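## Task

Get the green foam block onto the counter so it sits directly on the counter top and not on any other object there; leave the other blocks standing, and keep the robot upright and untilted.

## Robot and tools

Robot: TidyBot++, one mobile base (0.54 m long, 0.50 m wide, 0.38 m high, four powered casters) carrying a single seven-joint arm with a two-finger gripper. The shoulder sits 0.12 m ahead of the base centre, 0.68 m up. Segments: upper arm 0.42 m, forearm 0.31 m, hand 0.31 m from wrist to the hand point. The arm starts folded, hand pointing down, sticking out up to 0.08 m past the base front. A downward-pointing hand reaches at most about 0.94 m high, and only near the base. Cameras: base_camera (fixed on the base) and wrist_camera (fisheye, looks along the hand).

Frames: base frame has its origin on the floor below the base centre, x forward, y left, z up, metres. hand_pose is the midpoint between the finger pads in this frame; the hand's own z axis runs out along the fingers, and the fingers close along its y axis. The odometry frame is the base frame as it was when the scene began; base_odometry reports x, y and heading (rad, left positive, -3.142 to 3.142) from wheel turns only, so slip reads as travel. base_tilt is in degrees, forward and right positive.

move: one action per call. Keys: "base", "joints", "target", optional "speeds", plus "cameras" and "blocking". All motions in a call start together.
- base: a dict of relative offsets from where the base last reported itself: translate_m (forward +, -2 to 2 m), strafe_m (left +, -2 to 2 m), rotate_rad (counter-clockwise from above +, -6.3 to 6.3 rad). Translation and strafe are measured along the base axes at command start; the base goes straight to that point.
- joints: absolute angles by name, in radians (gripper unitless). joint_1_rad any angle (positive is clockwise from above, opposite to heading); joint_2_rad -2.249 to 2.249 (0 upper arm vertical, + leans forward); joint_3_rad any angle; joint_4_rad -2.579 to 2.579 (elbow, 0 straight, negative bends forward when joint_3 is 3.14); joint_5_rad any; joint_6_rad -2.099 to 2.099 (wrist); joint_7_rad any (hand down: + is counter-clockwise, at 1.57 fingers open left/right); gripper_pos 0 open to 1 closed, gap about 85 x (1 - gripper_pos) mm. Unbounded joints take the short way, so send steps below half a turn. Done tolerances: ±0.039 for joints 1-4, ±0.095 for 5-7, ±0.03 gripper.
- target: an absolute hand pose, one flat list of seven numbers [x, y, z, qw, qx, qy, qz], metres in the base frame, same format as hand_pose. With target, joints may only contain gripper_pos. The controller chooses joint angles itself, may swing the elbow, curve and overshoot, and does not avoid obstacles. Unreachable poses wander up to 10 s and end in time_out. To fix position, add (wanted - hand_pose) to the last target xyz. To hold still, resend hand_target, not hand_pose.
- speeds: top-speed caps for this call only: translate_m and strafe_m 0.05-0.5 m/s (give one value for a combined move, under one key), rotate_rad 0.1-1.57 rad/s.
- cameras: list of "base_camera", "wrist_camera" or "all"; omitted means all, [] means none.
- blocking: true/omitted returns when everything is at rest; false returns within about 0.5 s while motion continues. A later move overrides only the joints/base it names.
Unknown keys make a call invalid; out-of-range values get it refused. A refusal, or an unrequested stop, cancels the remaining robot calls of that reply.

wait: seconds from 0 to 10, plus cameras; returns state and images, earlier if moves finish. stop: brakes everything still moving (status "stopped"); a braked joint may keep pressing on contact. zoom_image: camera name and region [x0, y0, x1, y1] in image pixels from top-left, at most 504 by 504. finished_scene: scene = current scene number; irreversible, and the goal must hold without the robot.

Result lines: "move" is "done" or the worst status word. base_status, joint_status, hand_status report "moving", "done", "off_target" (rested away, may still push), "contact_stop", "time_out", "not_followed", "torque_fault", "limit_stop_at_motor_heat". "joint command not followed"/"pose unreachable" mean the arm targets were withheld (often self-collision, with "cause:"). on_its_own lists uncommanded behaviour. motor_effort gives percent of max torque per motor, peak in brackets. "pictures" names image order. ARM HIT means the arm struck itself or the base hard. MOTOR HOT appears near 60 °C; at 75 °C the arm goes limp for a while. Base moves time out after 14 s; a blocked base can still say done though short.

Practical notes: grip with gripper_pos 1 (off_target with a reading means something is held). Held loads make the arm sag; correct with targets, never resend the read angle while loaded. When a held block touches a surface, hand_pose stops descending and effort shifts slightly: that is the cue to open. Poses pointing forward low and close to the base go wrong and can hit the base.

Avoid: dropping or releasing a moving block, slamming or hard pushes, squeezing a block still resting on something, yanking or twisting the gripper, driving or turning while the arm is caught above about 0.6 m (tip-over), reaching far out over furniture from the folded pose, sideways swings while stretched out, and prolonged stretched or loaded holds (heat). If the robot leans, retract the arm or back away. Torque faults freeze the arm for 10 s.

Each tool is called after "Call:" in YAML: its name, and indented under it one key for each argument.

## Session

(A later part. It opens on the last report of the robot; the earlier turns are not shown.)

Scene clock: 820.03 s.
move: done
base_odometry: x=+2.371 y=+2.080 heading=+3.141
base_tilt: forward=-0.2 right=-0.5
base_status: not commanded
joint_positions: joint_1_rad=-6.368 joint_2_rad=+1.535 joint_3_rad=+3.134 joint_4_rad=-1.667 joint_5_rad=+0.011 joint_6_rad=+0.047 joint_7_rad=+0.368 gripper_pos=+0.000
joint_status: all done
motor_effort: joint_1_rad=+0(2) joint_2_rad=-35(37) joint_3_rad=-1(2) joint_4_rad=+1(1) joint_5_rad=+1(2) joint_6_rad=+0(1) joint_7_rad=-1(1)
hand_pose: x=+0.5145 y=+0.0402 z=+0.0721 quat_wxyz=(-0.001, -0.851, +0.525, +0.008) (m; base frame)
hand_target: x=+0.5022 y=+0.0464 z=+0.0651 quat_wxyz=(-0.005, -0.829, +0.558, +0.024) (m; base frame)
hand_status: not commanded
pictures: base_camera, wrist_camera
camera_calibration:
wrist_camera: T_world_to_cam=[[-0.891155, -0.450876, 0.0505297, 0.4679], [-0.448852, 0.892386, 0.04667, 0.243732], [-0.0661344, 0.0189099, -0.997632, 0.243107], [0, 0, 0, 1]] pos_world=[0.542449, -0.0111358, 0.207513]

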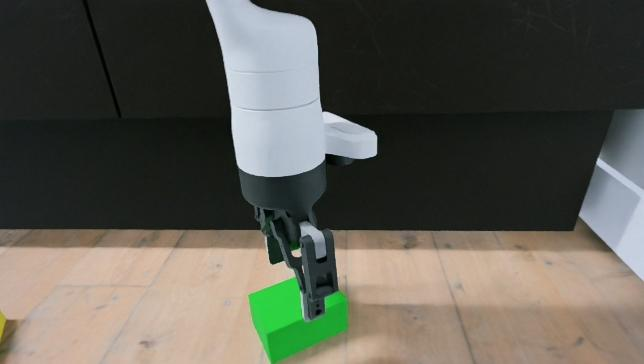

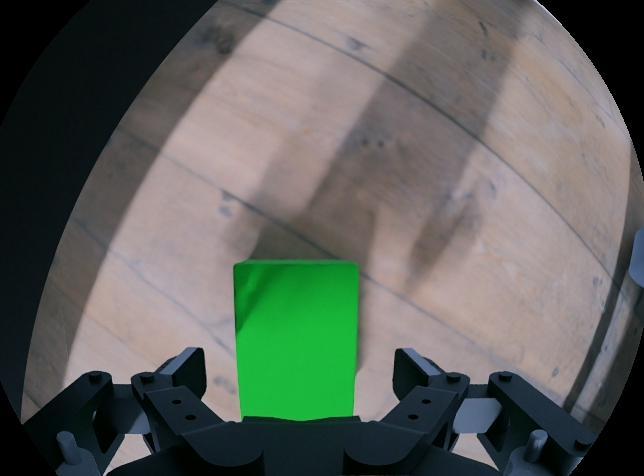

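Call:
move:
  joints: {"joint_2_rad": 1.589, "joint_4_rad": -1.622}

Scene clock: 831.57 s.
move: done
base_odometry: x=+2.371 y=+2.080 heading=+3.141
base_tilt: forward=-0.2 right=-0.4
base_status: not commanded
joint_positions: joint_1_rad=-6.368 joint_2_rad=+1.569 joint_3_rad=+3.134 joint_4_rad=-1.632 joint_5_rad=+0.011 joint_6_rad=+0.047 joint_7_rad=+0.368 gripper_pos=+0.000
joint_status: all done
motor_effort: joint_1_rad=+0(1) joint_2_rad=-36(37) joint_3_rad=-1(1) joint_4_rad=+0(1) joint_5_rad=+2(2) joint_6_rad=+0(1) joint_7_rad=-1(1)
hand_pose: x=+0.5148 y=+0.0403 z=+0.0574 quat_wxyz=(-0.001, -0.851, +0.526, +0.008) (m; base frame)
hand_target: x=+0.5016 y=+0.0463 z=+0.0500 quat_wxyz=(-0.005, -0.829, +0.559, +0.024) (m; base frame)
hand_status: not commanded
pictures: base_camera, wrist_camera
camera_calibration:
wrist_camera: T_world_to_cam=[[-0.891284, -0.45063, 0.0504513, 0.469086], [-0.448612, 0.892511, 0.0466095, 0.24448], [-0.066032, 0.0189092, -0.997638, 0.228414], [0, 0, 0, 1]] pos_world=[0.542848, -0.0111358, 0.192813]

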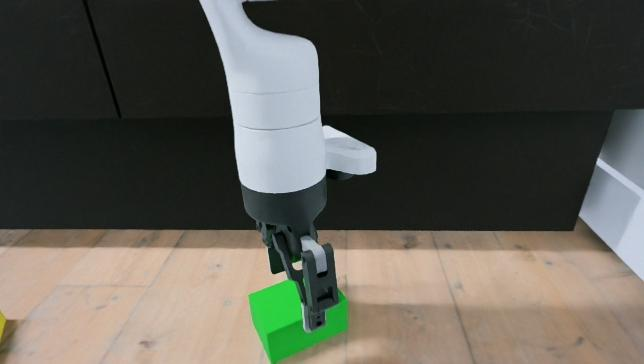

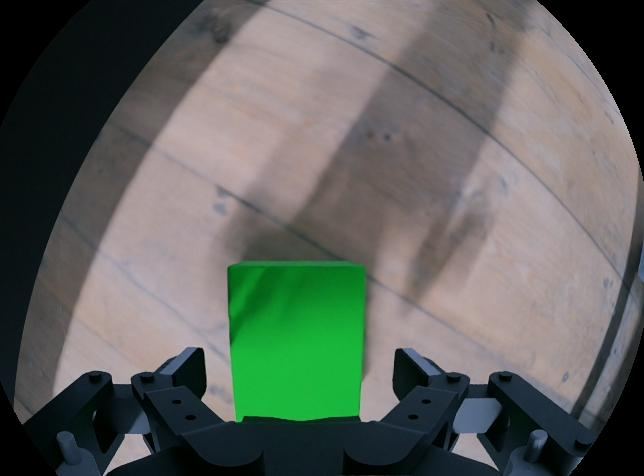

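Call:
move:
  joints: {"joint_2_rad": 1.625, "joint_4_rad": -1.585}

Scene clock: 837.47 s.
move: done
base_odometry: x=+2.371 y=+2.080 heading=+3.141
base_tilt: forward=-0.2 right=-0.5
base_status: not commanded
joint_positions: joint_1_rad=-6.368 joint_2_rad=+1.605 joint_3_rad=+3.134 joint_4_rad=-1.595 joint_5_rad=+0.011 joint_6_rad=+0.047 joint_7_rad=+0.368 gripper_pos=+0.000
joint_status: all done
motor_effort: joint_1_rad=+0(1) joint_2_rad=-36(37) joint_3_rad=+0(1) joint_4_rad=+1(2) joint_5_rad=+1(2) joint_6_rad=+0(1) joint_7_rad=-1(1)
hand_pose: x=+0.5155 y=+0.0403 z=+0.0423 quat_wxyz=(+0.000, -0.851, +0.526, +0.007) (m; base frame)
hand_target: x=+0.5017 y=+0.0464 z=+0.0348 quat_wxyz=(-0.005, -0.829, +0.559, +0.024) (m; base frame)
hand_status: not commanded
pictures: base_camera, wrist_camera
camera_calibration:
wrist_camera: T_world_to_cam=[[-0.891478, -0.450392, 0.0491204, 0.470539], [-0.44843, 0.892626, 0.046143, 0.245342], [-0.0646287, 0.0191085, -0.997726, 0.212731], [0, 0, 0, 1]] pos_world=[0.543242, -0.0111367, 0.177814]

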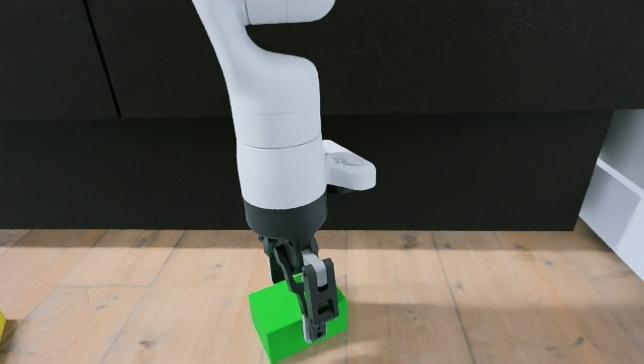

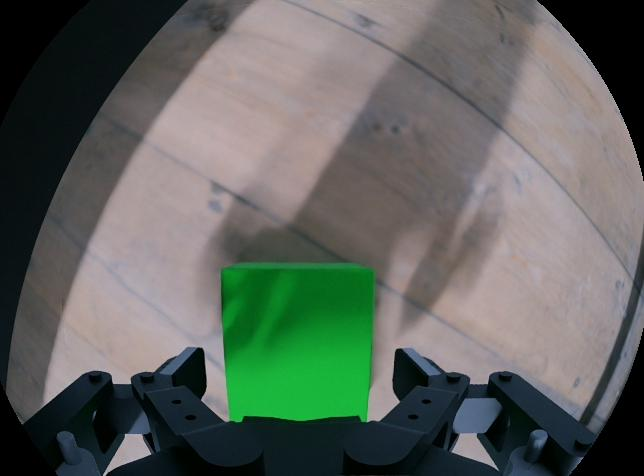

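Call:
move:
  joints: {"joint_2_rad": 1.644, "joint_4_rad": -1.566}
  cameras: []

Call:
move:
  joints: {"gripper_pos": 0.5}

Scene clock: 848.70 s.
move: done
base_odometry: x=+2.371 y=+2.080 heading=+3.141
base_tilt: forward=-0.2 right=-0.5
base_status: not commanded
joint_positions: joint_1_rad=-6.368 joint_2_rad=+1.622 joint_3_rad=+3.134 joint_4_rad=-1.577 joint_5_rad=+0.011 joint_6_rad=+0.047 joint_7_rad=+0.368 gripper_pos=+0.000
joint_status: all done
motor_effort: joint_1_rad=+0(1) joint_2_rad=-35(37) joint_3_rad=+0(2) joint_4_rad=+0(2) joint_5_rad=+1(1) joint_6_rad=+0(1) joint_7_rad=-1(1)
hand_pose: x=+0.5157 y=+0.0403 z=+0.0351 quat_wxyz=(+0.000, -0.851, +0.526, +0.007) (m; base frame)
hand_target: x=+0.5011 y=+0.0463 z=+0.0268 quat_wxyz=(-0.005, -0.829, +0.559, +0.024) (m; base frame)
hand_status: not commanded
pictures: none
No camera images: "cameras" was empty.

Scene clock: 850.10 s.
move: off_target
base_odometry: x=+2.371 y=+2.080 heading=+3.141
base_tilt: forward=-0.2 right=-0.5
base_status: not commanded
joint_positions: joint_1_rad=-6.368 joint_2_rad=+1.619 joint_3_rad=+3.134 joint_4_rad=-1.577 joint_5_rad=+0.011 joint_6_rad=+0.044 joint_7_rad=+0.368 gripper_pos=+0.408
joint_status: gripper_pos off_target (ended at +0.408, target +0.500)
motor_effort: joint_1_rad=+0(1) joint_2_rad=-34(36) joint_3_rad=-1(2) joint_4_rad=+2(7) joint_5_rad=+1(2) joint_6_rad=+1(5) joint_7_rad=-1(1)
hand_pose: x=+0.5167 y=+0.0404 z=+0.0364 quat_wxyz=(+0.000, -0.851, +0.526, +0.007) (m; base frame)
hand_target: x=+0.5011 y=+0.0463 z=+0.0268 quat_wxyz=(-0.005, -0.829, +0.559, +0.024) (m; base frame)
hand_status: not commanded
pictures: base_camera, wrist_camera
camera_calibration:
wrist_camera: T_world_to_cam=[[-0.891576, -0.450286, 0.0483185, 0.472043], [-0.448365, 0.89268, 0.0457305, 0.246053], [-0.0637248, 0.0191078, -0.997785, 0.206432], [0, 0, 0, 1]] pos_world=[0.544339, -0.0110367, 0.171914]

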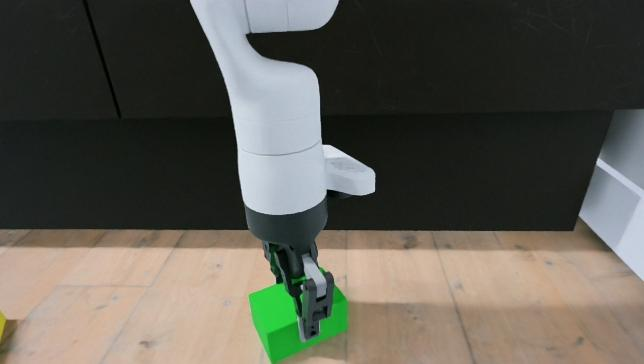

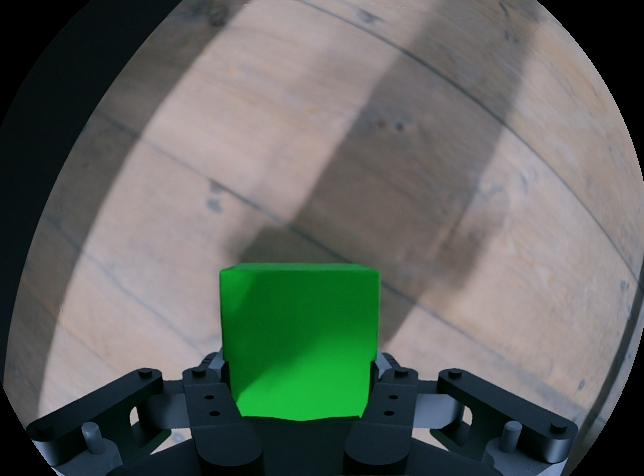

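Call:
move:
  joints: {"joint_2_rad": 1.553, "joint_4_rad": -1.657}
  cameras: []

Call:
move:
  joints: {"joint_2_rad": 1.40, "joint_4_rad": -1.80, "gripper_pos": 0.6}

Scene clock: 865.57 s.
move: done
base_odometry: x=+2.371 y=+2.080 heading=+3.141
base_tilt: forward=-0.2 right=-0.5
base_status: not commanded
joint_positions: joint_1_rad=-6.368 joint_2_rad=+1.547 joint_3_rad=+3.134 joint_4_rad=-1.646 joint_5_rad=+0.011 joint_6_rad=+0.044 joint_7_rad=+0.368 gripper_pos=+0.408
joint_status: all done
motor_effort: joint_1_rad=-1(1) joint_2_rad=-36(38) joint_3_rad=-1(1) joint_4_rad=+0(3) joint_5_rad=+0(2) joint_6_rad=+0(2) joint_7_rad=-1(1)
hand_pose: x=+0.5192 y=+0.0406 z=+0.0667 quat_wxyz=(+0.001, -0.851, +0.526, +0.005) (m; base frame)
hand_target: x=+0.5022 y=+0.0464 z=+0.0651 quat_wxyz=(-0.005, -0.829, +0.558, +0.024) (m; base frame)
hand_status: not commanded
pictures: none
No camera images: "cameras" was empty.

Scene clock: 866.90 s.
move: off_target
base_odometry: x=+2.371 y=+2.080 heading=+3.141
base_tilt: forward=-0.2 right=-0.4
base_status: not commanded
joint_positions: joint_1_rad=-6.368 joint_2_rad=+1.390 joint_3_rad=+3.134 joint_4_rad=-1.784 joint_5_rad=+0.011 joint_6_rad=+0.044 joint_7_rad=+0.368 gripper_pos=+0.408
joint_status: gripper_pos off_target (ended at +0.408, target +0.600); the others done
motor_effort: joint_1_rad=+0(2) joint_2_rad=-35(38) joint_3_rad=+0(1) joint_4_rad=+1(2) joint_5_rad=+0(2) joint_6_rad=+0(1) joint_7_rad=-1(1)
hand_pose: x=+0.5245 y=+0.0410 z=+0.1323 quat_wxyz=(+0.007, -0.851, +0.525, -0.002) (m; base frame)
hand_target: x=+0.5023 y=+0.0461 z=+0.1288 quat_wxyz=(-0.002, -0.830, +0.557, +0.020) (m; base frame)
hand_status: not commanded
pictures: base_camera, wrist_camera
camera_calibration:
wrist_camera: T_world_to_cam=[[-0.891711, -0.451794, 0.027091, 0.477611], [-0.45075, 0.891877, 0.037146, 0.24706], [-0.0409442, 0.0209122, -0.998943, 0.290647], [0, 0, 0, 1]] pos_world=[0.549154, -0.0106431, 0.268223]

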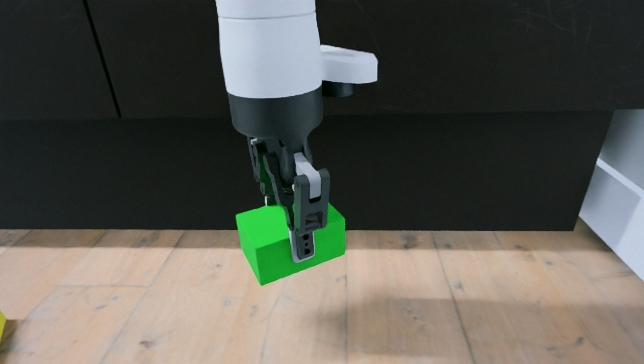

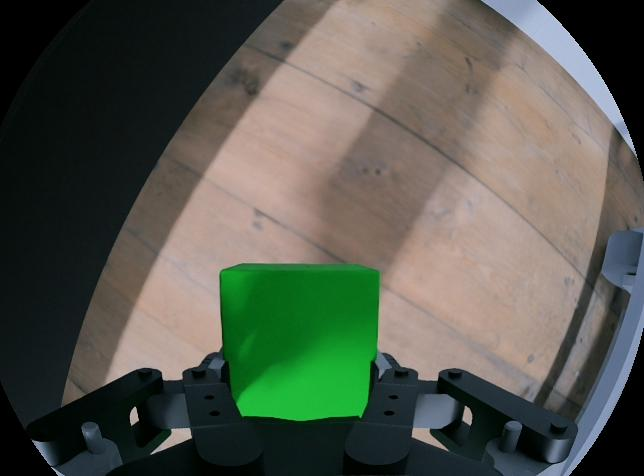

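Call:
move:
  joints: {"joint_1_rad": 0.0, "joint_2_rad": -0.3, "joint_4_rad": -2.45, "joint_6_rad": -0.95}
  cameras: []

Call:
move:
  joints: {"joint_1_rad": 0.0, "joint_2_rad": -0.1, "joint_3_rad": 3.14, "joint_4_rad": -0.85, "joint_5_rad": 0.0, "joint_6_rad": -2.0, "joint_7_rad": 1.6}
  base: {"strafe_m": -0.05}

Scene clock: 910.50 s.
move: done
base_odometry: x=+2.371 y=+2.080 heading=+3.141
base_tilt: forward=-0.2 right=-0.5
base_status: not commanded
joint_positions: joint_1_rad=-6.295 joint_2_rad=-0.292 joint_3_rad=+3.134 joint_4_rad=-2.432 joint_5_rad=+0.011 joint_6_rad=-0.886 joint_7_rad=+0.368 gripper_pos=+0.408
joint_status: all done
motor_effort: joint_1_rad=-1(2) joint_2_rad=-3(39) joint_3_rad=+0(1) joint_4_rad=+16(18) joint_5_rad=+1(2) joint_6_rad=+2(2) joint_7_rad=-1(1)
hand_pose: x=+0.2983 y=+0.0022 z=+0.6060 quat_wxyz=(+0.029, -0.830, +0.554, -0.050) (m; base frame)
hand_target: x=+0.2704 y=+0.0040 z=+0.6006 quat_wxyz=(+0.010, -0.812, +0.584, -0.019) (m; base frame)
hand_status: not commanded
pictures: none
No camera images: "cameras" was empty.

Scene clock: 913.63 s.
move: done
base_odometry: x=+2.371 y=+2.131 heading=+3.140
base_tilt: forward=-0.2 right=-0.4
base_status: done
joint_positions: joint_1_rad=-6.293 joint_2_rad=-0.116 joint_3_rad=+3.134 joint_4_rad=-0.864 joint_5_rad=+0.011 joint_6_rad=-1.935 joint_7_rad=+1.532 gripper_pos=+0.408
joint_status: all done
motor_effort: joint_1_rad=-1(1) joint_2_rad=-9(11) joint_3_rad=+1(2) joint_4_rad=+16(21) joint_5_rad=+1(3) joint_6_rad=+5(5) joint_7_rad=-1(2)
hand_pose: x=+0.4217 y=+0.0039 z=+1.0511 quat_wxyz=(+0.002, -0.974, +0.013, -0.227) (m; base frame)
hand_target: x=+0.4101 y=+0.0019 z=+1.0427 quat_wxyz=(-0.003, -0.981, -0.015, -0.195) (m; base frame)
hand_status: not commanded
pictures: base_camera, wrist_camera
camera_calibration:
wrist_camera: T_world_to_cam=[[-0.0403203, -0.998745, 0.0297249, -0.015413], [-0.910972, 0.0245226, -0.411739, 0.868913], [0.410493, -0.0436799, -0.910817, 0.922321], [0, 0, 0, 1]] pos_world=[0.412328, 0.00358533, 1.19829]

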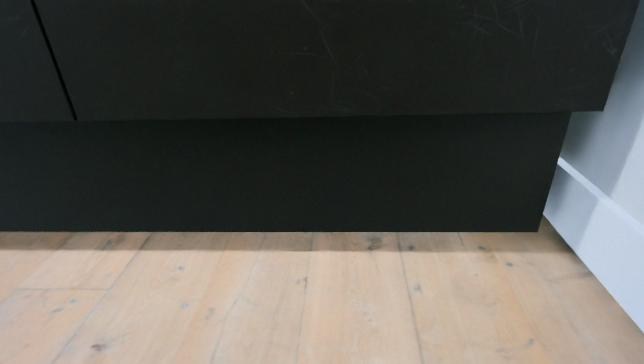

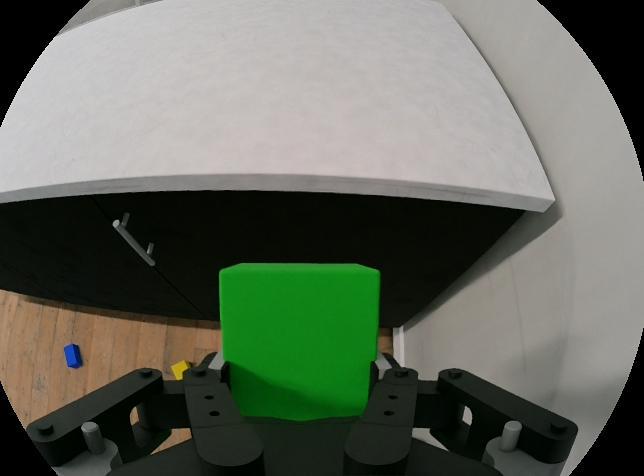

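Call:
move:
  base: {"translate_m": 0.25}
  speeds: {"translate_m": 0.2}

Scene clock: 976.27 s.
move: done
base_odometry: x=+2.121 y=+2.131 heading=+3.140
base_tilt: forward=-0.2 right=-0.5
base_status: done
joint_positions: joint_1_rad=-6.293 joint_2_rad=-0.101 joint_3_rad=+3.134 joint_4_rad=-0.862 joint_5_rad=+0.011 joint_6_rad=-1.941 joint_7_rad=+1.534 gripper_pos=+0.408
joint_status: not commanded
motor_effort: joint_1_rad=+0(1) joint_2_rad=-10(13) joint_3_rad=+0(2) joint_4_rad=+16(17) joint_5_rad=+1(2) joint_6_rad=+4(5) joint_7_rad=-1(1)
hand_pose: x=+0.4258 y=+0.0039 z=+1.0464 quat_wxyz=(+0.001, -0.976, +0.013, -0.218) (m; base frame)
hand_target: x=+0.4101 y=+0.0019 z=+1.0427 quat_wxyz=(-0.003, -0.981, -0.015, -0.195) (m; base frame)
hand_status: not commanded
pictures: base_camera, wrist_camera
camera_calibration:
wrist_camera: T_world_to_cam=[[-0.0382929, -0.998775, 0.0313257, -0.01766], [-0.918435, 0.0228266, -0.394912, 0.856371], [0.393713, -0.0438929, -0.918185, 0.931241], [0, 0, 0, 1]] pos_world=[0.419203, 0.00368843, 1.1938]

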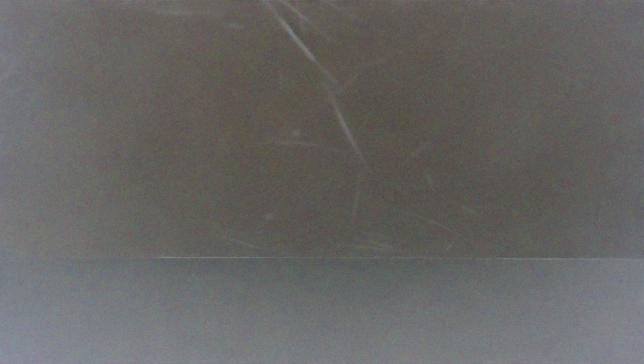

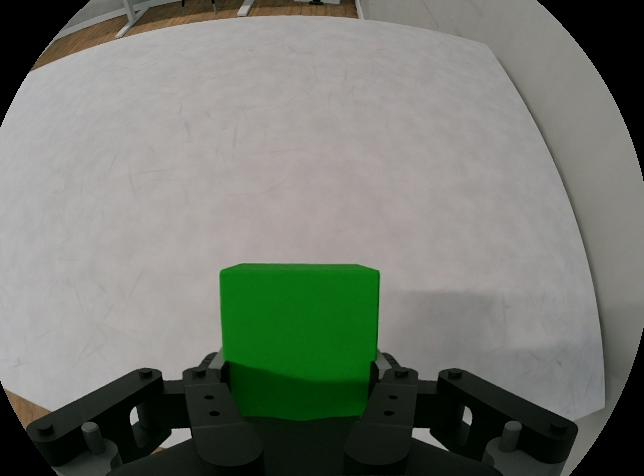

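Call:
move:
  joints: {"joint_2_rad": 0.015, "joint_4_rad": -0.796, "joint_6_rad": -2.045}

Scene clock: 1002.10 s.
move: done
base_odometry: x=+2.121 y=+2.131 heading=+3.140
base_tilt: forward=-0.2 right=-0.4
base_status: not commanded
joint_positions: joint_1_rad=-6.293 joint_2_rad=+0.013 joint_3_rad=+3.134 joint_4_rad=-0.809 joint_5_rad=+0.011 joint_6_rad=-1.982 joint_7_rad=+1.534 gripper_pos=+0.408
joint_status: all done
motor_effort: joint_1_rad=+0(1) joint_2_rad=-14(17) joint_3_rad=+0(1) joint_4_rad=+16(17) joint_5_rad=+1(2) joint_6_rad=+4(5) joint_7_rad=-1(1)
hand_pose: x=+0.4577 y=+0.0042 z=+1.0227 quat_wxyz=(+0.000, -0.986, +0.013, -0.168) (m; base frame)
hand_target: x=+0.4409 y=+0.0019 z=+1.0204 quat_wxyz=(-0.002, -0.990, -0.015, -0.142) (m; base frame)
hand_status: not commanded
pictures: base_camera, wrist_camera
camera_calibration:
wrist_camera: T_world_to_cam=[[-0.0350859, -0.998744, 0.0357566, -0.0213915], [-0.954113, 0.0228284, -0.298577, 0.794074], [0.297386, -0.0445917, -0.953716, 0.977385], [0, 0, 0, 1]] pos_world=[0.466225, 0.00409115, 1.17]

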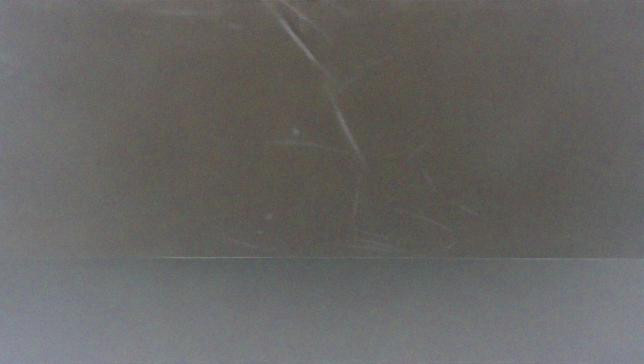

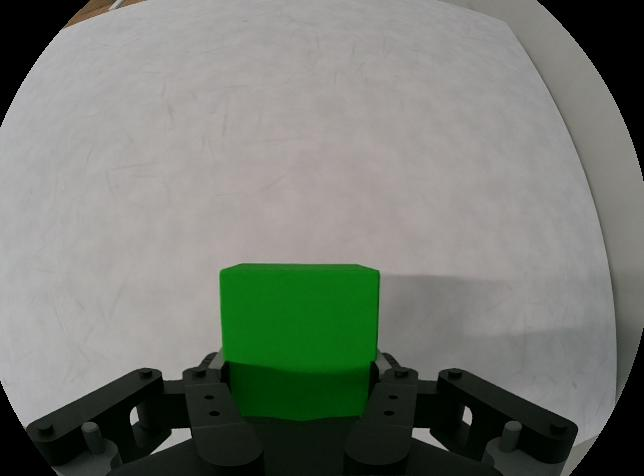

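Call:
move:
  joints: {"joint_2_rad": 0.045}
  cameras: []

Call:
move:
  joints: {"joint_2_rad": 0.065}
  cameras: ["wrist_camera"]

Scene clock: 1018.40 s.
move: done
base_odometry: x=+2.121 y=+2.131 heading=+3.140
base_tilt: forward=-0.2 right=-0.5
base_status: not commanded
joint_positions: joint_1_rad=-6.293 joint_2_rad=+0.034 joint_3_rad=+3.134 joint_4_rad=-0.808 joint_5_rad=+0.011 joint_6_rad=-1.984 joint_7_rad=+1.534 gripper_pos=+0.408
joint_status: all done
motor_effort: joint_1_rad=+0(1) joint_2_rad=-15(16) joint_3_rad=+0(1) joint_4_rad=+16(17) joint_5_rad=+1(2) joint_6_rad=+3(4) joint_7_rad=-1(1)
hand_pose: x=+0.4643 y=+0.0043 z=+1.0159 quat_wxyz=(+0.000, -0.987, +0.013, -0.157) (m; base frame)
hand_target: x=+0.4509 y=+0.0019 z=+1.0105 quat_wxyz=(-0.002, -0.992, -0.015, -0.127) (m; base frame)
hand_status: not commanded
pictures: none
No camera images: "cameras" was empty.

Scene clock: 1019.10 s.
move: done
base_odometry: x=+2.121 y=+2.131 heading=+3.140
base_tilt: forward=-0.2 right=-0.5
base_status: not commanded
joint_positions: joint_1_rad=-6.293 joint_2_rad=+0.052 joint_3_rad=+3.134 joint_4_rad=-0.807 joint_5_rad=+0.011 joint_6_rad=-1.984 joint_7_rad=+1.534 gripper_pos=+0.408
joint_status: all done
motor_effort: joint_1_rad=-1(1) joint_2_rad=-16(17) joint_3_rad=+0(1) joint_4_rad=+17(17) joint_5_rad=+1(2) joint_6_rad=+3(4) joint_7_rad=-1(1)
hand_pose: x=+0.4701 y=+0.0043 z=+1.0098 quat_wxyz=(+0.000, -0.989, +0.013, -0.149) (m; base frame)
hand_target: x=+0.4574 y=+0.0019 z=+1.0038 quat_wxyz=(-0.002, -0.993, -0.015, -0.117) (m; base frame)
hand_status: not commanded
pictures: wrist_camera
camera_calibration:
wrist_camera: T_world_to_cam=[[-0.0335502, -0.998736, 0.037438, -0.0227622], [-0.965034, 0.0226289, -0.261147, 0.769392], [0.25997, -0.0448904, -0.964573, 0.989889], [0, 0, 0, 1]] pos_world=[0.484385, 0.00429257, 1.1566]

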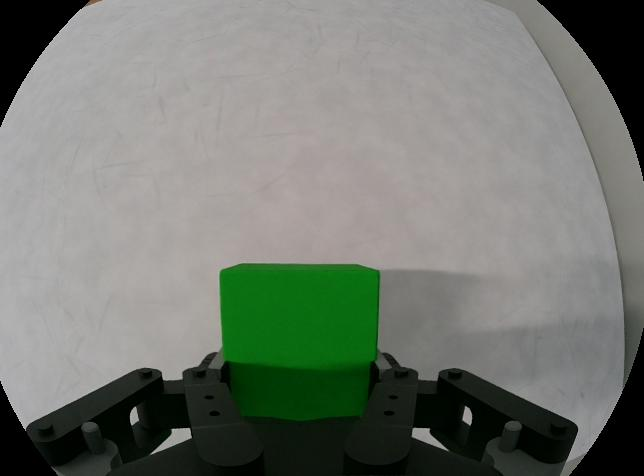

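Call:
move:
  joints: {"joint_2_rad": 0.085}
  cameras: []

Call:
move:
  joints: {"joint_2_rad": 0.105}
  cameras: ["wrist_camera"]

Scene clock: 1036.03 s.
move: done
base_odometry: x=+2.121 y=+2.131 heading=+3.140
base_tilt: forward=-0.2 right=-0.5
base_status: not commanded
joint_positions: joint_1_rad=-6.293 joint_2_rad=+0.071 joint_3_rad=+3.134 joint_4_rad=-0.807 joint_5_rad=+0.011 joint_6_rad=-1.985 joint_7_rad=+1.534 gripper_pos=+0.408
joint_status: all done
motor_effort: joint_1_rad=+0(1) joint_2_rad=-16(17) joint_3_rad=+0(1) joint_4_rad=+16(17) joint_5_rad=+1(2) joint_6_rad=+3(3) joint_7_rad=-1(1)
hand_pose: x=+0.4764 y=+0.0044 z=+1.0029 quat_wxyz=(+0.000, -0.990, +0.013, -0.139) (m; base frame)
hand_target: x=+0.4638 y=+0.0019 z=+0.9970 quat_wxyz=(-0.001, -0.994, -0.015, -0.108) (m; base frame)
hand_status: not commanded
pictures: none
No camera images: "cameras" was empty.

Scene clock: 1036.77 s.
move: done
base_odometry: x=+2.121 y=+2.131 heading=+3.140
base_tilt: forward=-0.2 right=-0.5
base_status: not commanded
joint_positions: joint_1_rad=-6.293 joint_2_rad=+0.091 joint_3_rad=+3.134 joint_4_rad=-0.807 joint_5_rad=+0.011 joint_6_rad=-1.985 joint_7_rad=+1.534 gripper_pos=+0.408
joint_status: all done
motor_effort: joint_1_rad=+0(1) joint_2_rad=-18(19) joint_3_rad=+0(1) joint_4_rad=+16(17) joint_5_rad=+1(2) joint_6_rad=+3(3) joint_7_rad=-1(1)
hand_pose: x=+0.4826 y=+0.0044 z=+0.9958 quat_wxyz=(-0.001, -0.992, +0.013, -0.129) (m; base frame)
hand_target: x=+0.4700 y=+0.0019 z=+0.9901 quat_wxyz=(-0.001, -0.995, -0.015, -0.098) (m; base frame)
hand_status: not commanded
pictures: wrist_camera
camera_calibration:
wrist_camera: T_world_to_cam=[[-0.0321447, -0.998717, 0.0391218, -0.0240306], [-0.974563, 0.0226332, -0.222969, 0.744385], [0.221797, -0.0452939, -0.97404, 1.00105], [0, 0, 0, 1]] pos_world=[0.502646, 0.00449413, 1.14198]

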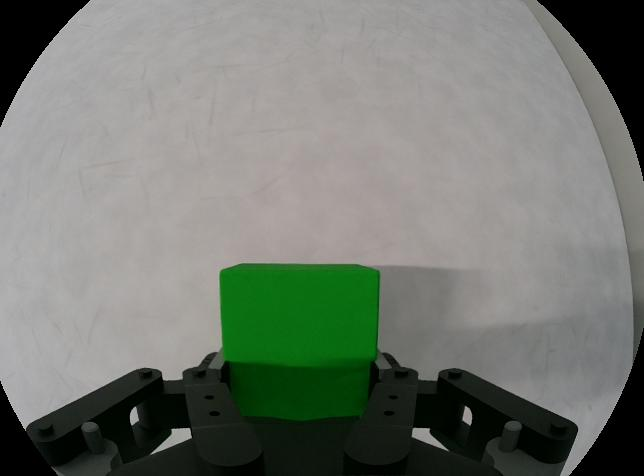

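Call:
move:
  joints: {"joint_2_rad": 0.125}
  cameras: []

Call:
move:
  joints: {"joint_2_rad": 0.145}
  cameras: ["wrist_camera"]

Scene clock: 1045.43 s.
move: done
base_odometry: x=+2.121 y=+2.131 heading=+3.140
base_tilt: forward=-0.2 right=-0.5
base_status: not commanded
joint_positions: joint_1_rad=-6.293 joint_2_rad=+0.106 joint_3_rad=+3.134 joint_4_rad=-0.803 joint_5_rad=+0.011 joint_6_rad=-1.989 joint_7_rad=+1.534 gripper_pos=+0.408
joint_status: all done
motor_effort: joint_1_rad=-1(1) joint_2_rad=-16(18) joint_3_rad=+0(1) joint_4_rad=+16(17) joint_5_rad=+1(1) joint_6_rad=+3(4) joint_7_rad=-1(1)
hand_pose: x=+0.4865 y=+0.0045 z=+0.9912 quat_wxyz=(-0.001, -0.993, +0.012, -0.121) (m; base frame)
hand_target: x=+0.4761 y=+0.0019 z=+0.9830 quat_wxyz=(-0.001, -0.996, -0.015, -0.088) (m; base frame)
hand_status: not commanded
pictures: none
No camera images: "cameras" was empty.

Scene clock: 1046.07 s.
move: done
base_odometry: x=+2.121 y=+2.131 heading=+3.140
base_tilt: forward=-0.2 right=-0.5
base_status: not commanded
joint_positions: joint_1_rad=-6.293 joint_2_rad=+0.112 joint_3_rad=+3.134 joint_4_rad=-0.797 joint_5_rad=+0.011 joint_6_rad=-1.995 joint_7_rad=+1.534 gripper_pos=+0.408
joint_status: all done
motor_effort: joint_1_rad=+0(1) joint_2_rad=-14(16) joint_3_rad=-1(1) joint_4_rad=+15(16) joint_5_rad=+1(1) joint_6_rad=+4(5) joint_7_rad=-1(1)
hand_pose: x=+0.4873 y=+0.0045 z=+0.9904 quat_wxyz=(-0.001, -0.993, +0.012, -0.118) (m; base frame)
hand_target: x=+0.4821 y=+0.0019 z=+0.9758 quat_wxyz=(-0.001, -0.997, -0.015, -0.078) (m; base frame)
hand_status: not commanded
pictures: wrist_camera
camera_calibration:
wrist_camera: T_world_to_cam=[[-0.0312169, -0.998715, 0.0399249, -0.0249385], [-0.979144, 0.0225334, -0.201914, 0.729096], [0.200755, -0.0453954, -0.978589, 1.00958], [0, 0, 0, 1]] pos_world=[0.510434, 0.00449466, 1.13617]

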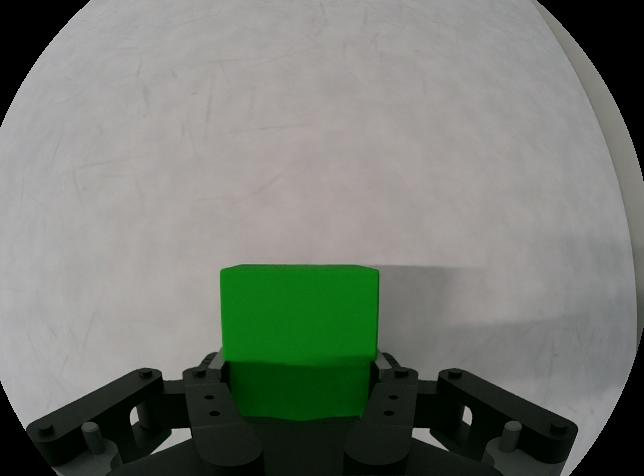

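Call:
move:
  joints: {"gripper_pos": 0.415}
  cameras: []

Call:
move:
  joints: {"joint_2_rad": 0.165}
  cameras: ["wrist_camera"]

Scene clock: 1056.10 s.
move: done
base_odometry: x=+2.121 y=+2.131 heading=+3.140
base_tilt: forward=-0.2 right=-0.4
base_status: not commanded
joint_positions: joint_1_rad=-6.293 joint_2_rad=+0.112 joint_3_rad=+3.134 joint_4_rad=-0.797 joint_5_rad=+0.011 joint_6_rad=-1.995 joint_7_rad=+1.534 gripper_pos=+0.408
joint_status: all done
motor_effort: joint_1_rad=-1(1) joint_2_rad=-14(15) joint_3_rad=-1(1) joint_4_rad=+15(15) joint_5_rad=+0(1) joint_6_rad=+4(4) joint_7_rad=-1(1)
hand_pose: x=+0.4872 y=+0.0045 z=+0.9904 quat_wxyz=(-0.001, -0.993, +0.012, -0.118) (m; base frame)
hand_target: x=+0.4821 y=+0.0019 z=+0.9758 quat_wxyz=(-0.001, -0.997, -0.015, -0.078) (m; base frame)
hand_status: not commanded
pictures: none
No camera images: "cameras" was empty.

Scene clock: 1056.70 s.
move: off_target
base_odometry: x=+2.121 y=+2.131 heading=+3.140
base_tilt: forward=-0.2 right=-0.5
base_status: not commanded
joint_positions: joint_1_rad=-6.293 joint_2_rad=+0.118 joint_3_rad=+3.134 joint_4_rad=-0.791 joint_5_rad=+0.011 joint_6_rad=-2.000 joint_7_rad=+1.534 gripper_pos=+0.408
joint_status: joint_2_rad off_target (ended at +0.118, target +0.165)
motor_effort: joint_1_rad=-1(1) joint_2_rad=-12(15) joint_3_rad=+0(1) joint_4_rad=+13(14) joint_5_rad=+1(1) joint_6_rad=+5(5) joint_7_rad=-1(1)
hand_pose: x=+0.4881 y=+0.0045 z=+0.9896 quat_wxyz=(-0.001, -0.993, +0.012, -0.116) (m; base frame)
hand_target: x=+0.4879 y=+0.0019 z=+0.9685 quat_wxyz=(-0.001, -0.998, -0.015, -0.068) (m; base frame)
hand_status: not commanded
pictures: wrist_camera
camera_calibration:
wrist_camera: T_world_to_cam=[[-0.0308088, -0.998715, 0.0402446, -0.0254159], [-0.980311, 0.0223352, -0.196192, 0.724685], [0.195041, -0.0454967, -0.979739, 1.01248], [0, 0, 0, 1]] pos_world=[0.512158, 0.00449532, 1.13517]

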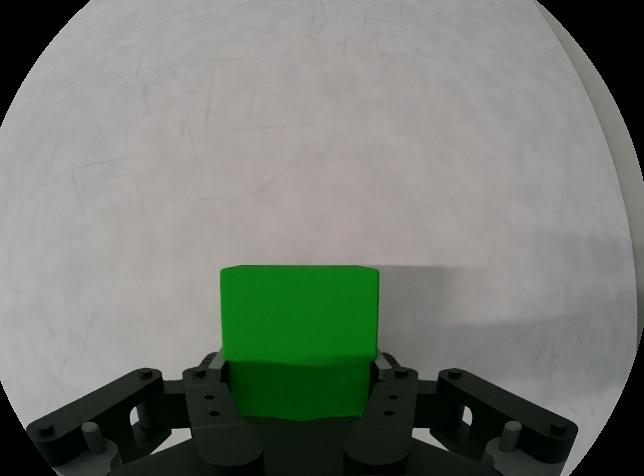

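Call:
move:
  joints: {"joint_2_rad": 0.135}
  cameras: []

Call:
move:
  joints: {"gripper_pos": 0.40}
  cameras: ["wrist_camera"]

Call:
move:
  joints: {"gripper_pos": 0.38}
  cameras: ["wrist_camera"]

Scene clock: 1067.43 s.
move: done
base_odometry: x=+2.121 y=+2.131 heading=+3.140
base_tilt: forward=-0.2 right=-0.4
base_status: not commanded
joint_positions: joint_1_rad=-6.293 joint_2_rad=+0.116 joint_3_rad=+3.134 joint_4_rad=-0.791 joint_5_rad=+0.011 joint_6_rad=-2.001 joint_7_rad=+1.534 gripper_pos=+0.408
joint_status: all done
motor_effort: joint_1_rad=+0(1) joint_2_rad=-15(17) joint_3_rad=-1(1) joint_4_rad=+15(16) joint_5_rad=+1(1) joint_6_rad=+4(5) joint_7_rad=-1(1)
hand_pose: x=+0.4872 y=+0.0045 z=+0.9906 quat_wxyz=(-0.001, -0.993, +0.012, -0.117) (m; base frame)
hand_target: x=+0.4791 y=+0.0019 z=+0.9794 quat_wxyz=(-0.001, -0.996, -0.015, -0.083) (m; base frame)
hand_status: not commanded
pictures: none
No camera images: "cameras" was empty.

Scene clock: 1067.77 s.
move: done
base_odometry: x=+2.121 y=+2.131 heading=+3.140
base_tilt: forward=-0.2 right=-0.4
base_status: not commanded
joint_positions: joint_1_rad=-6.293 joint_2_rad=+0.116 joint_3_rad=+3.134 joint_4_rad=-0.791 joint_5_rad=+0.011 joint_6_rad=-2.001 joint_7_rad=+1.534 gripper_pos=+0.397
joint_status: all done
motor_effort: joint_1_rad=+0(1) joint_2_rad=-16(16) joint_3_rad=+0(1) joint_4_rad=+15(16) joint_5_rad=+1(1) joint_6_rad=+4(4) joint_7_rad=-1(1)
hand_pose: x=+0.4872 y=+0.0045 z=+0.9906 quat_wxyz=(-0.001, -0.993, +0.012, -0.117) (m; base frame)
hand_target: x=+0.4791 y=+0.0019 z=+0.9794 quat_wxyz=(-0.001, -0.996, -0.015, -0.083) (m; base frame)
hand_status: not commanded
pictures: wrist_camera
camera_calibration:
wrist_camera: T_world_to_cam=[[-0.0309031, -0.998715, 0.0401683, -0.0253586], [-0.97985, 0.0223364, -0.198482, 0.726062], [0.19733, -0.0454926, -0.979281, 1.01201], [0, 0, 0, 1]] pos_world=[0.510948, 0.0044953, 1.13617]

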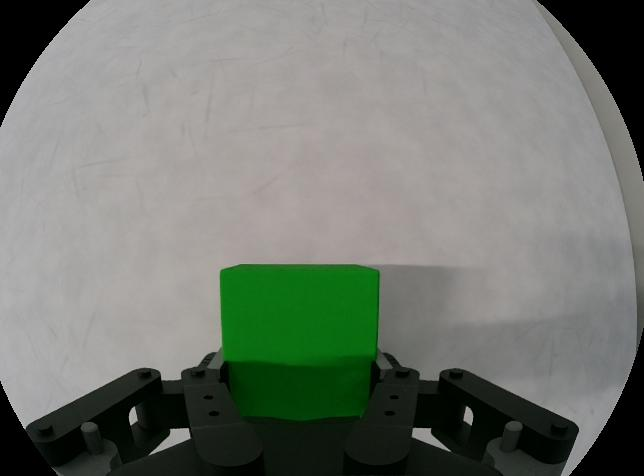

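Scene clock: 1068.17 s.
move: done
base_odometry: x=+2.121 y=+2.131 heading=+3.140
base_tilt: forward=-0.2 right=-0.4
base_status: not commanded
joint_positions: joint_1_rad=-6.293 joint_2_rad=+0.116 joint_3_rad=+3.134 joint_4_rad=-0.791 joint_5_rad=+0.011 joint_6_rad=-2.001 joint_7_rad=+1.534 gripper_pos=+0.379
joint_status: all done
motor_effort: joint_1_rad=-1(1) joint_2_rad=-16(18) joint_3_rad=+0(0) joint_4_rad=+16(17) joint_5_rad=+1(1) joint_6_rad=+3(4) joint_7_rad=-1(1)
hand_pose: x=+0.4874 y=+0.0045 z=+0.9903 quat_wxyz=(-0.001, -0.993, +0.012, -0.116) (m; base frame)
hand_target: x=+0.4791 y=+0.0019 z=+0.9794 quat_wxyz=(-0.001, -0.996, -0.015, -0.083) (m; base frame)
hand_status: not commanded
pictures: wrist_camera
camera_calibration:
wrist_camera: T_world_to_cam=[[-0.030876, -0.998715, 0.0401923, -0.0253823], [-0.97999, 0.0223372, -0.19779, 0.725604], [0.196638, -0.045495, -0.97942, 1.01226], [0, 0, 0, 1]] pos_world=[0.511251, 0.00449531, 1.13597]

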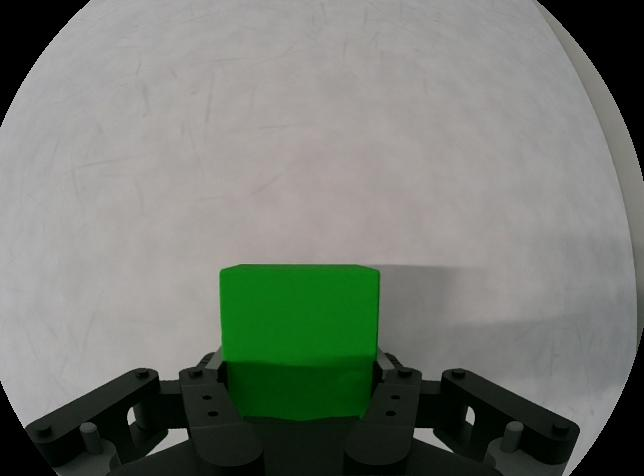

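Call:
move:
  joints: {"gripper_pos": 0.36}
  cameras: []

Call:
move:
  joints: {"gripper_pos": 0.34}
  cameras: ["wrist_camera"]

Call:
move:
  joints: {"gripper_pos": 0.31}
  cameras: ["wrist_camera"]

Scene clock: 1078.17 s.
move: done
base_odometry: x=+2.121 y=+2.131 heading=+3.140
base_tilt: forward=-0.2 right=-0.5
base_status: not commanded
joint_positions: joint_1_rad=-6.293 joint_2_rad=+0.117 joint_3_rad=+3.134 joint_4_rad=-0.791 joint_5_rad=+0.011 joint_6_rad=-2.001 joint_7_rad=+1.534 gripper_pos=+0.359
joint_status: all done
motor_effort: joint_1_rad=-1(1) joint_2_rad=-17(18) joint_3_rad=+0(1) joint_4_rad=+16(17) joint_5_rad=+1(2) joint_6_rad=+3(3) joint_7_rad=-1(1)
hand_pose: x=+0.4875 y=+0.0045 z=+0.9903 quat_wxyz=(-0.001, -0.993, +0.012, -0.116) (m; base frame)
hand_target: x=+0.4791 y=+0.0019 z=+0.9794 quat_wxyz=(-0.001, -0.996, -0.015, -0.083) (m; base frame)
hand_status: not commanded
pictures: none
No camera images: "cameras" was empty.

Scene clock: 1078.57 s.
move: done
base_odometry: x=+2.121 y=+2.131 heading=+3.140
base_tilt: forward=-0.2 right=-0.4
base_status: not commanded
joint_positions: joint_1_rad=-6.293 joint_2_rad=+0.117 joint_3_rad=+3.134 joint_4_rad=-0.791 joint_5_rad=+0.011 joint_6_rad=-2.001 joint_7_rad=+1.534 gripper_pos=+0.340
joint_status: all done
motor_effort: joint_1_rad=+0(1) joint_2_rad=-17(18) joint_3_rad=+0(1) joint_4_rad=+17(17) joint_5_rad=+1(2) joint_6_rad=+3(3) joint_7_rad=-1(1)
hand_pose: x=+0.4875 y=+0.0045 z=+0.9902 quat_wxyz=(-0.001, -0.993, +0.012, -0.116) (m; base frame)
hand_target: x=+0.4791 y=+0.0019 z=+0.9794 quat_wxyz=(-0.001, -0.996, -0.015, -0.083) (m; base frame)
hand_status: not commanded
pictures: wrist_camera
camera_calibration:
wrist_camera: T_world_to_cam=[[-0.0308666, -0.998715, 0.0402008, -0.0253856], [-0.980029, 0.0223352, -0.197598, 0.725465], [0.196446, -0.0454971, -0.979459, 1.01219], [0, 0, 0, 1]] pos_world=[0.511352, 0.00449532, 1.13577]

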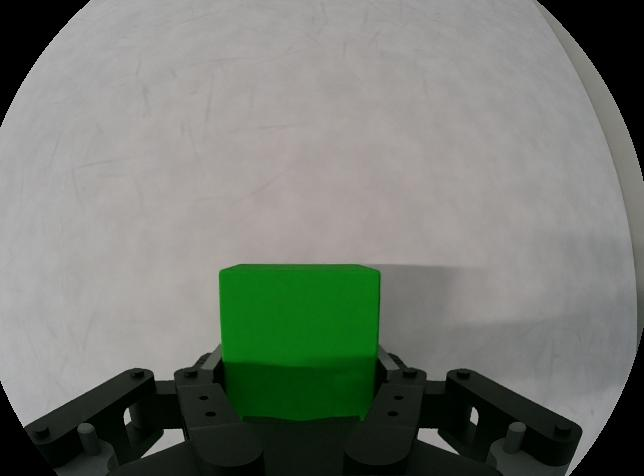

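Scene clock: 1078.97 s.
move: done
base_odometry: x=+2.121 y=+2.131 heading=+3.140
base_tilt: forward=-0.2 right=-0.4
base_status: not commanded
joint_positions: joint_1_rad=-6.293 joint_2_rad=+0.117 joint_3_rad=+3.134 joint_4_rad=-0.791 joint_5_rad=+0.011 joint_6_rad=-2.001 joint_7_rad=+1.534 gripper_pos=+0.310
joint_status: all done
motor_effort: joint_1_rad=-1(1) joint_2_rad=-18(18) joint_3_rad=+0(1) joint_4_rad=+16(17) joint_5_rad=+1(1) joint_6_rad=+3(3) joint_7_rad=-1(1)
hand_pose: x=+0.4875 y=+0.0045 z=+0.9902 quat_wxyz=(-0.001, -0.993, +0.012, -0.116) (m; base frame)
hand_target: x=+0.4791 y=+0.0019 z=+0.9794 quat_wxyz=(-0.001, -0.996, -0.015, -0.083) (m; base frame)
hand_status: not commanded
pictures: wrist_camera
camera_calibration:
wrist_camera: T_world_to_cam=[[-0.0308666, -0.998715, 0.0402008, -0.0253856], [-0.980029, 0.0223352, -0.197598, 0.725465], [0.196446, -0.0454971, -0.979459, 1.01219], [0, 0, 0, 1]] pos_world=[0.511352, 0.00449532, 1.13577]

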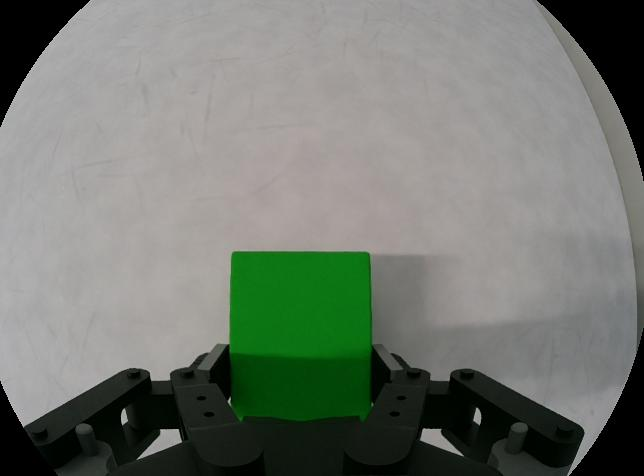

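Call:
move:
  joints: {"gripper_pos": 0.0}
  cameras: ["wrist_camera"]

Call:
move:
  joints: {"joint_2_rad": -0.1, "joint_4_rad": -0.75}
  cameras: ["wrist_camera"]

Scene clock: 1089.03 s.
move: done
base_odometry: x=+2.121 y=+2.131 heading=+3.140
base_tilt: forward=-0.2 right=-0.4
base_status: not commanded
joint_positions: joint_1_rad=-6.293 joint_2_rad=+0.117 joint_3_rad=+3.134 joint_4_rad=-0.791 joint_5_rad=+0.011 joint_6_rad=-2.001 joint_7_rad=+1.534 gripper_pos=+0.000
joint_status: all done
motor_effort: joint_1_rad=+0(1) joint_2_rad=-18(19) joint_3_rad=-1(1) joint_4_rad=+16(17) joint_5_rad=+2(2) joint_6_rad=+3(3) joint_7_rad=-1(1)
hand_pose: x=+0.4875 y=+0.0045 z=+0.9902 quat_wxyz=(-0.001, -0.993, +0.012, -0.116) (m; base frame)
hand_target: x=+0.4791 y=+0.0019 z=+0.9794 quat_wxyz=(-0.001, -0.996, -0.015, -0.083) (m; base frame)
hand_status: not commanded
pictures: wrist_camera
camera_calibration:
wrist_camera: T_world_to_cam=[[-0.0308666, -0.998715, 0.0402008, -0.0253856], [-0.980029, 0.0223352, -0.197598, 0.725465], [0.196446, -0.0454971, -0.979459, 1.01219], [0, 0, 0, 1]] pos_world=[0.511352, 0.00449532, 1.13577]

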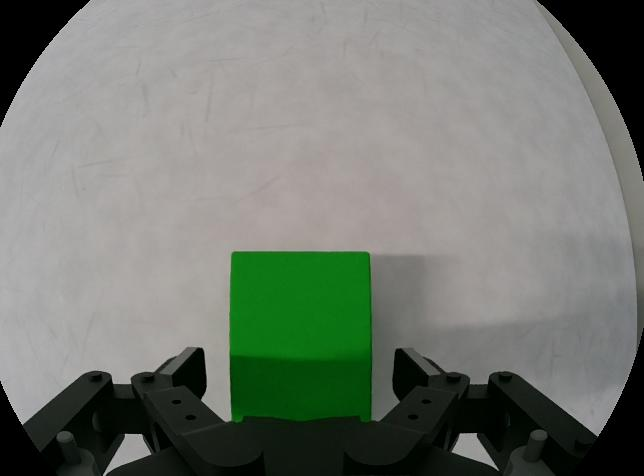

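Scene clock: 1090.60 s.
move: done
base_odometry: x=+2.121 y=+2.131 heading=+3.140
base_tilt: forward=-0.2 right=-0.5
base_status: not commanded
joint_positions: joint_1_rad=-6.293 joint_2_rad=-0.107 joint_3_rad=+3.134 joint_4_rad=-0.755 joint_5_rad=+0.011 joint_6_rad=-2.001 joint_7_rad=+1.534 gripper_pos=+0.000
joint_status: all done
motor_effort: joint_1_rad=-1(1) joint_2_rad=-8(21) joint_3_rad=+0(1) joint_4_rad=+14(17) joint_5_rad=+1(2) joint_6_rad=+5(5) joint_7_rad=-1(1)
hand_pose: x=+0.4110 y=+0.0038 z=+1.0765 quat_wxyz=(+0.002, -0.970, +0.013, -0.244) (m; base frame)
hand_target: x=+0.4017 y=+0.0019 z=+1.0700 quat_wxyz=(-0.003, -0.975, -0.015, -0.221) (m; base frame)
hand_status: not commanded
pictures: wrist_camera
camera_calibration:
wrist_camera: T_world_to_cam=[[-0.0397943, -0.99881, 0.0281942, -0.0153273], [-0.896378, 0.0232173, -0.442682, 0.896936], [0.441501, -0.0428889, -0.896235, 0.921392], [0, 0, 0, 1]] pos_world=[0.396588, 0.00338401, 1.22327]

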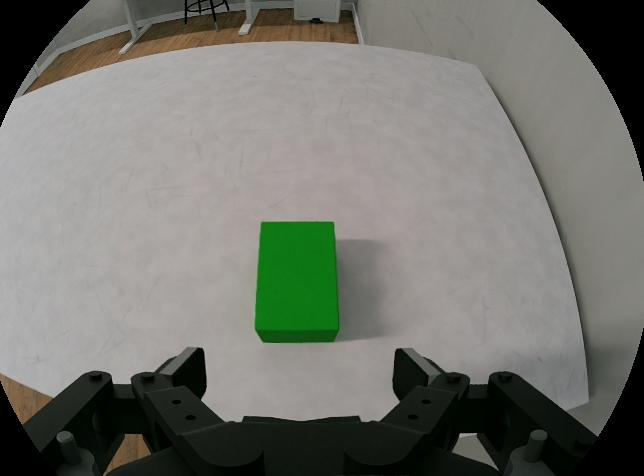

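Call:
move:
  base: {"translate_m": -0.3}
  cameras: []

Call:
move:
  joints: {"joint_1_rad": 0.0, "joint_2_rad": -0.3, "joint_4_rad": -2.45, "joint_6_rad": -0.95, "joint_7_rad": 1.57}
  cameras: ["wrist_camera"]

Call:
move:
  target: [0.45, 0.0, 0.35, 0, 1, 0, 0]
  cameras: []

Call:
move:
  target: [0.45, 0.0, 0.15, 0, 1, 0, 0]
  cameras: ["wrist_camera"]

Scene clock: 1115.13 s.
move: time_out
base_odometry: x=+2.412 y=+2.131 heading=+3.140
base_tilt: forward=-0.2 right=-0.4
base_status: translate_m time_out (by the wheels' count: -0.291 of -0.300)
joint_positions: joint_1_rad=-6.291 joint_2_rad=-0.108 joint_3_rad=+3.134 joint_4_rad=-0.754 joint_5_rad=+0.010 joint_6_rad=-2.002 joint_7_rad=+1.534 gripper_pos=+0.000
joint_status: not commanded
motor_effort: joint_1_rad=-1(3) joint_2_rad=-8(16) joint_3_rad=+1(3) joint_4_rad=+14(16) joint_5_rad=+1(2) joint_6_rad=+5(6) joint_7_rad=-1(1)
hand_pose: x=+0.4105 y=+0.0033 z=+1.0770 quat_wxyz=(+0.002, -0.970, +0.013, -0.244) (m; base frame)
hand_target: x=+0.4017 y=+0.0019 z=+1.0700 quat_wxyz=(-0.003, -0.975, -0.015, -0.221) (m; base frame)
hand_status: not commanded
pictures: none
No camera images: "cameras" was empty.

not run: a stop that you did not command came earlier in this reply.

not run: a stop that you did not command came earlier in this reply.

not run: a stop that you did not command came earlier in this reply.

Call:
move:
  base: {"translate_m": 0.06}
  cameras: []

Call:
move:
  joints: {"joint_1_rad": 0.0, "joint_2_rad": -0.3, "joint_4_rad": -2.45, "joint_6_rad": -0.95, "joint_7_rad": 1.57}
  cameras: ["wrist_camera"]

Call:
move:
  target: [0.45, 0.0, 0.35, 0, 1, 0, 0]
  cameras: []

Call:
move:
  target: [0.45, 0.0, 0.15, 0, 1, 0, 0]
  cameras: ["wrist_camera"]

Scene clock: 1127.43 s.
move: done
base_odometry: x=+2.352 y=+2.131 heading=+3.140
base_tilt: forward=-0.2 right=-0.4
base_status: done
joint_positions: joint_1_rad=-6.291 joint_2_rad=-0.098 joint_3_rad=+3.134 joint_4_rad=-0.754 joint_5_rad=+0.010 joint_6_rad=-2.002 joint_7_rad=+1.534 gripper_pos=+0.000
joint_status: not commanded
motor_effort: joint_1_rad=-1(1) joint_2_rad=-8(13) joint_3_rad=-1(1) joint_4_rad=+15(16) joint_5_rad=+1(2) joint_6_rad=+5(5) joint_7_rad=-1(1)
hand_pose: x=+0.4142 y=+0.0033 z=+1.0743 quat_wxyz=(+0.002, -0.971, +0.013, -0.240) (m; base frame)
hand_target: x=+0.4017 y=+0.0019 z=+1.0700 quat_wxyz=(-0.003, -0.975, -0.015, -0.221) (m; base frame)
hand_status: not commanded
pictures: none
No camera images: "cameras" was empty.

Scene clock: 1130.57 s.
move: done
base_odometry: x=+2.352 y=+2.131 heading=+3.140
base_tilt: forward=-0.2 right=-0.4
base_status: not commanded
joint_positions: joint_1_rad=-6.291 joint_2_rad=-0.288 joint_3_rad=+3.134 joint_4_rad=-2.431 joint_5_rad=+0.010 joint_6_rad=-1.011 joint_7_rad=+1.534 gripper_pos=+0.000
joint_status: all done
motor_effort: joint_1_rad=+0(2) joint_2_rad=-2(11) joint_3_rad=+1(1) joint_4_rad=+15(20) joint_5_rad=+1(2) joint_6_rad=+0(5) joint_7_rad=-1(2)
hand_pose: x=+0.2597 y=+0.0006 z=+0.6036 quat_wxyz=(-0.006, -1.000, +0.008, +0.006) (m; base frame)
hand_target: x=+0.2707 y=+0.0015 z=+0.6007 quat_wxyz=(+0.000, -1.000, +0.000, -0.021) (m; base frame)
hand_status: not commanded
pictures: wrist_camera
camera_calibration:
wrist_camera: T_world_to_cam=[[-0.0116095, -0.998529, 0.0529657, -0.033419], [-0.998811, 0.0140889, 0.0466806, 0.283222], [-0.0473582, -0.0523607, -0.997505, 0.752342], [0, 0, 0, 1]] pos_world=[0.318127, 0.00203306, 0.739014]

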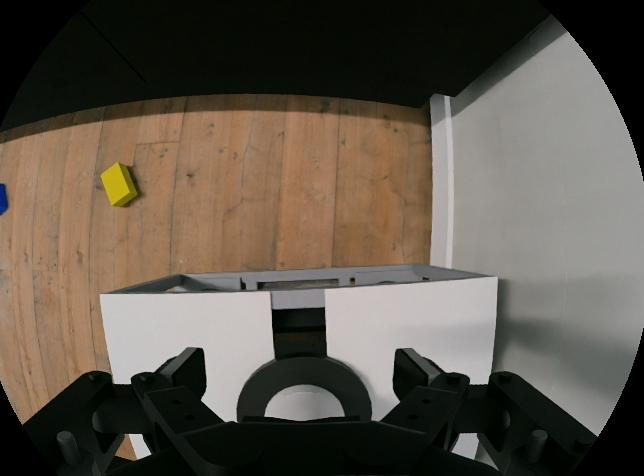

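Scene clock: 1133.23 s.
move: done
base_odometry: x=+2.352 y=+2.131 heading=+3.140
base_tilt: forward=-0.2 right=-0.5
base_status: not commanded
joint_positions: joint_1_rad=-6.291 joint_2_rad=+0.785 joint_3_rad=+3.134 joint_4_rad=-2.265 joint_5_rad=+0.010 joint_6_rad=-0.153 joint_7_rad=+1.534 gripper_pos=+0.000
joint_status: not commanded
motor_effort: joint_1_rad=-1(1) joint_2_rad=-27(28) joint_3_rad=+0(1) joint_4_rad=+2(17) joint_5_rad=+1(2) joint_6_rad=+0(1) joint_7_rad=-1(1)
hand_pose: x=+0.4262 y=+0.0067 z=+0.3559 quat_wxyz=(+0.001, -1.000, +0.007, +0.030) (m; base frame)
hand_target: x=+0.4500 y=+0.0000 z=+0.3500 quat_wxyz=(+0.000, -1.000, +0.000, +0.000) (m; base frame)
hand_status: done (0.025 m and 3.6 deg from the pose sent, 0.317 m and 1.3 deg at the start)
pictures: none
No camera images: "cameras" was empty.

Scene clock: 1135.07 s.
move: done
base_odometry: x=+2.352 y=+2.131 heading=+3.140
base_tilt: forward=-0.2 right=-0.4
base_status: not commanded
joint_positions: joint_1_rad=-6.291 joint_2_rad=+1.353 joint_3_rad=+3.134 joint_4_rad=-2.050 joint_5_rad=+0.010 joint_6_rad=+0.200 joint_7_rad=+1.534 gripper_pos=+0.000
joint_status: not commanded
motor_effort: joint_1_rad=-1(1) joint_2_rad=-31(33) joint_3_rad=-1(2) joint_4_rad=-4(4) joint_5_rad=+1(2) joint_6_rad=+0(1) joint_7_rad=-1(1)
hand_pose: x=+0.4293 y=+0.0089 z=+0.1584 quat_wxyz=(+0.004, -0.999, +0.009, +0.031) (m; base frame)
hand_target: x=+0.4500 y=+0.0000 z=+0.1500 quat_wxyz=(+0.000, -1.000, +0.000, +0.000) (m; base frame)
hand_status: done (0.024 m and 3.7 deg from the pose sent, 0.207 m and 3.6 deg at the start)
pictures: wrist_camera
camera_calibration:
wrist_camera: T_world_to_cam=[[-0.0112101, -0.999393, 0.0329851, 0.00349749], [-0.995295, 0.0143269, 0.0958261, 0.464108], [-0.0962405, -0.0317557, -0.994851, 0.337155], [0, 0, 0, 1]] pos_world=[0.494412, 0.00755275, 0.29083]

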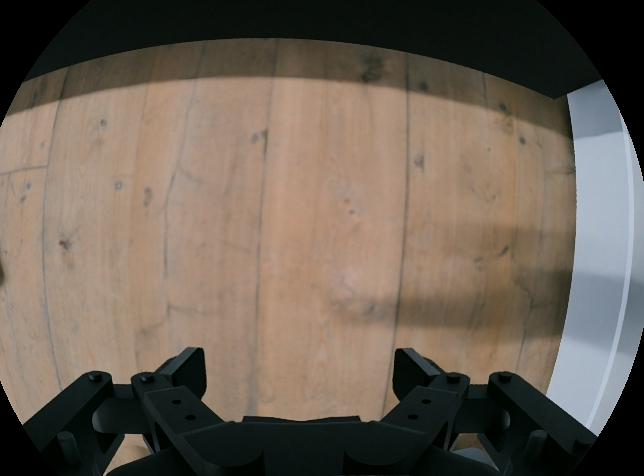

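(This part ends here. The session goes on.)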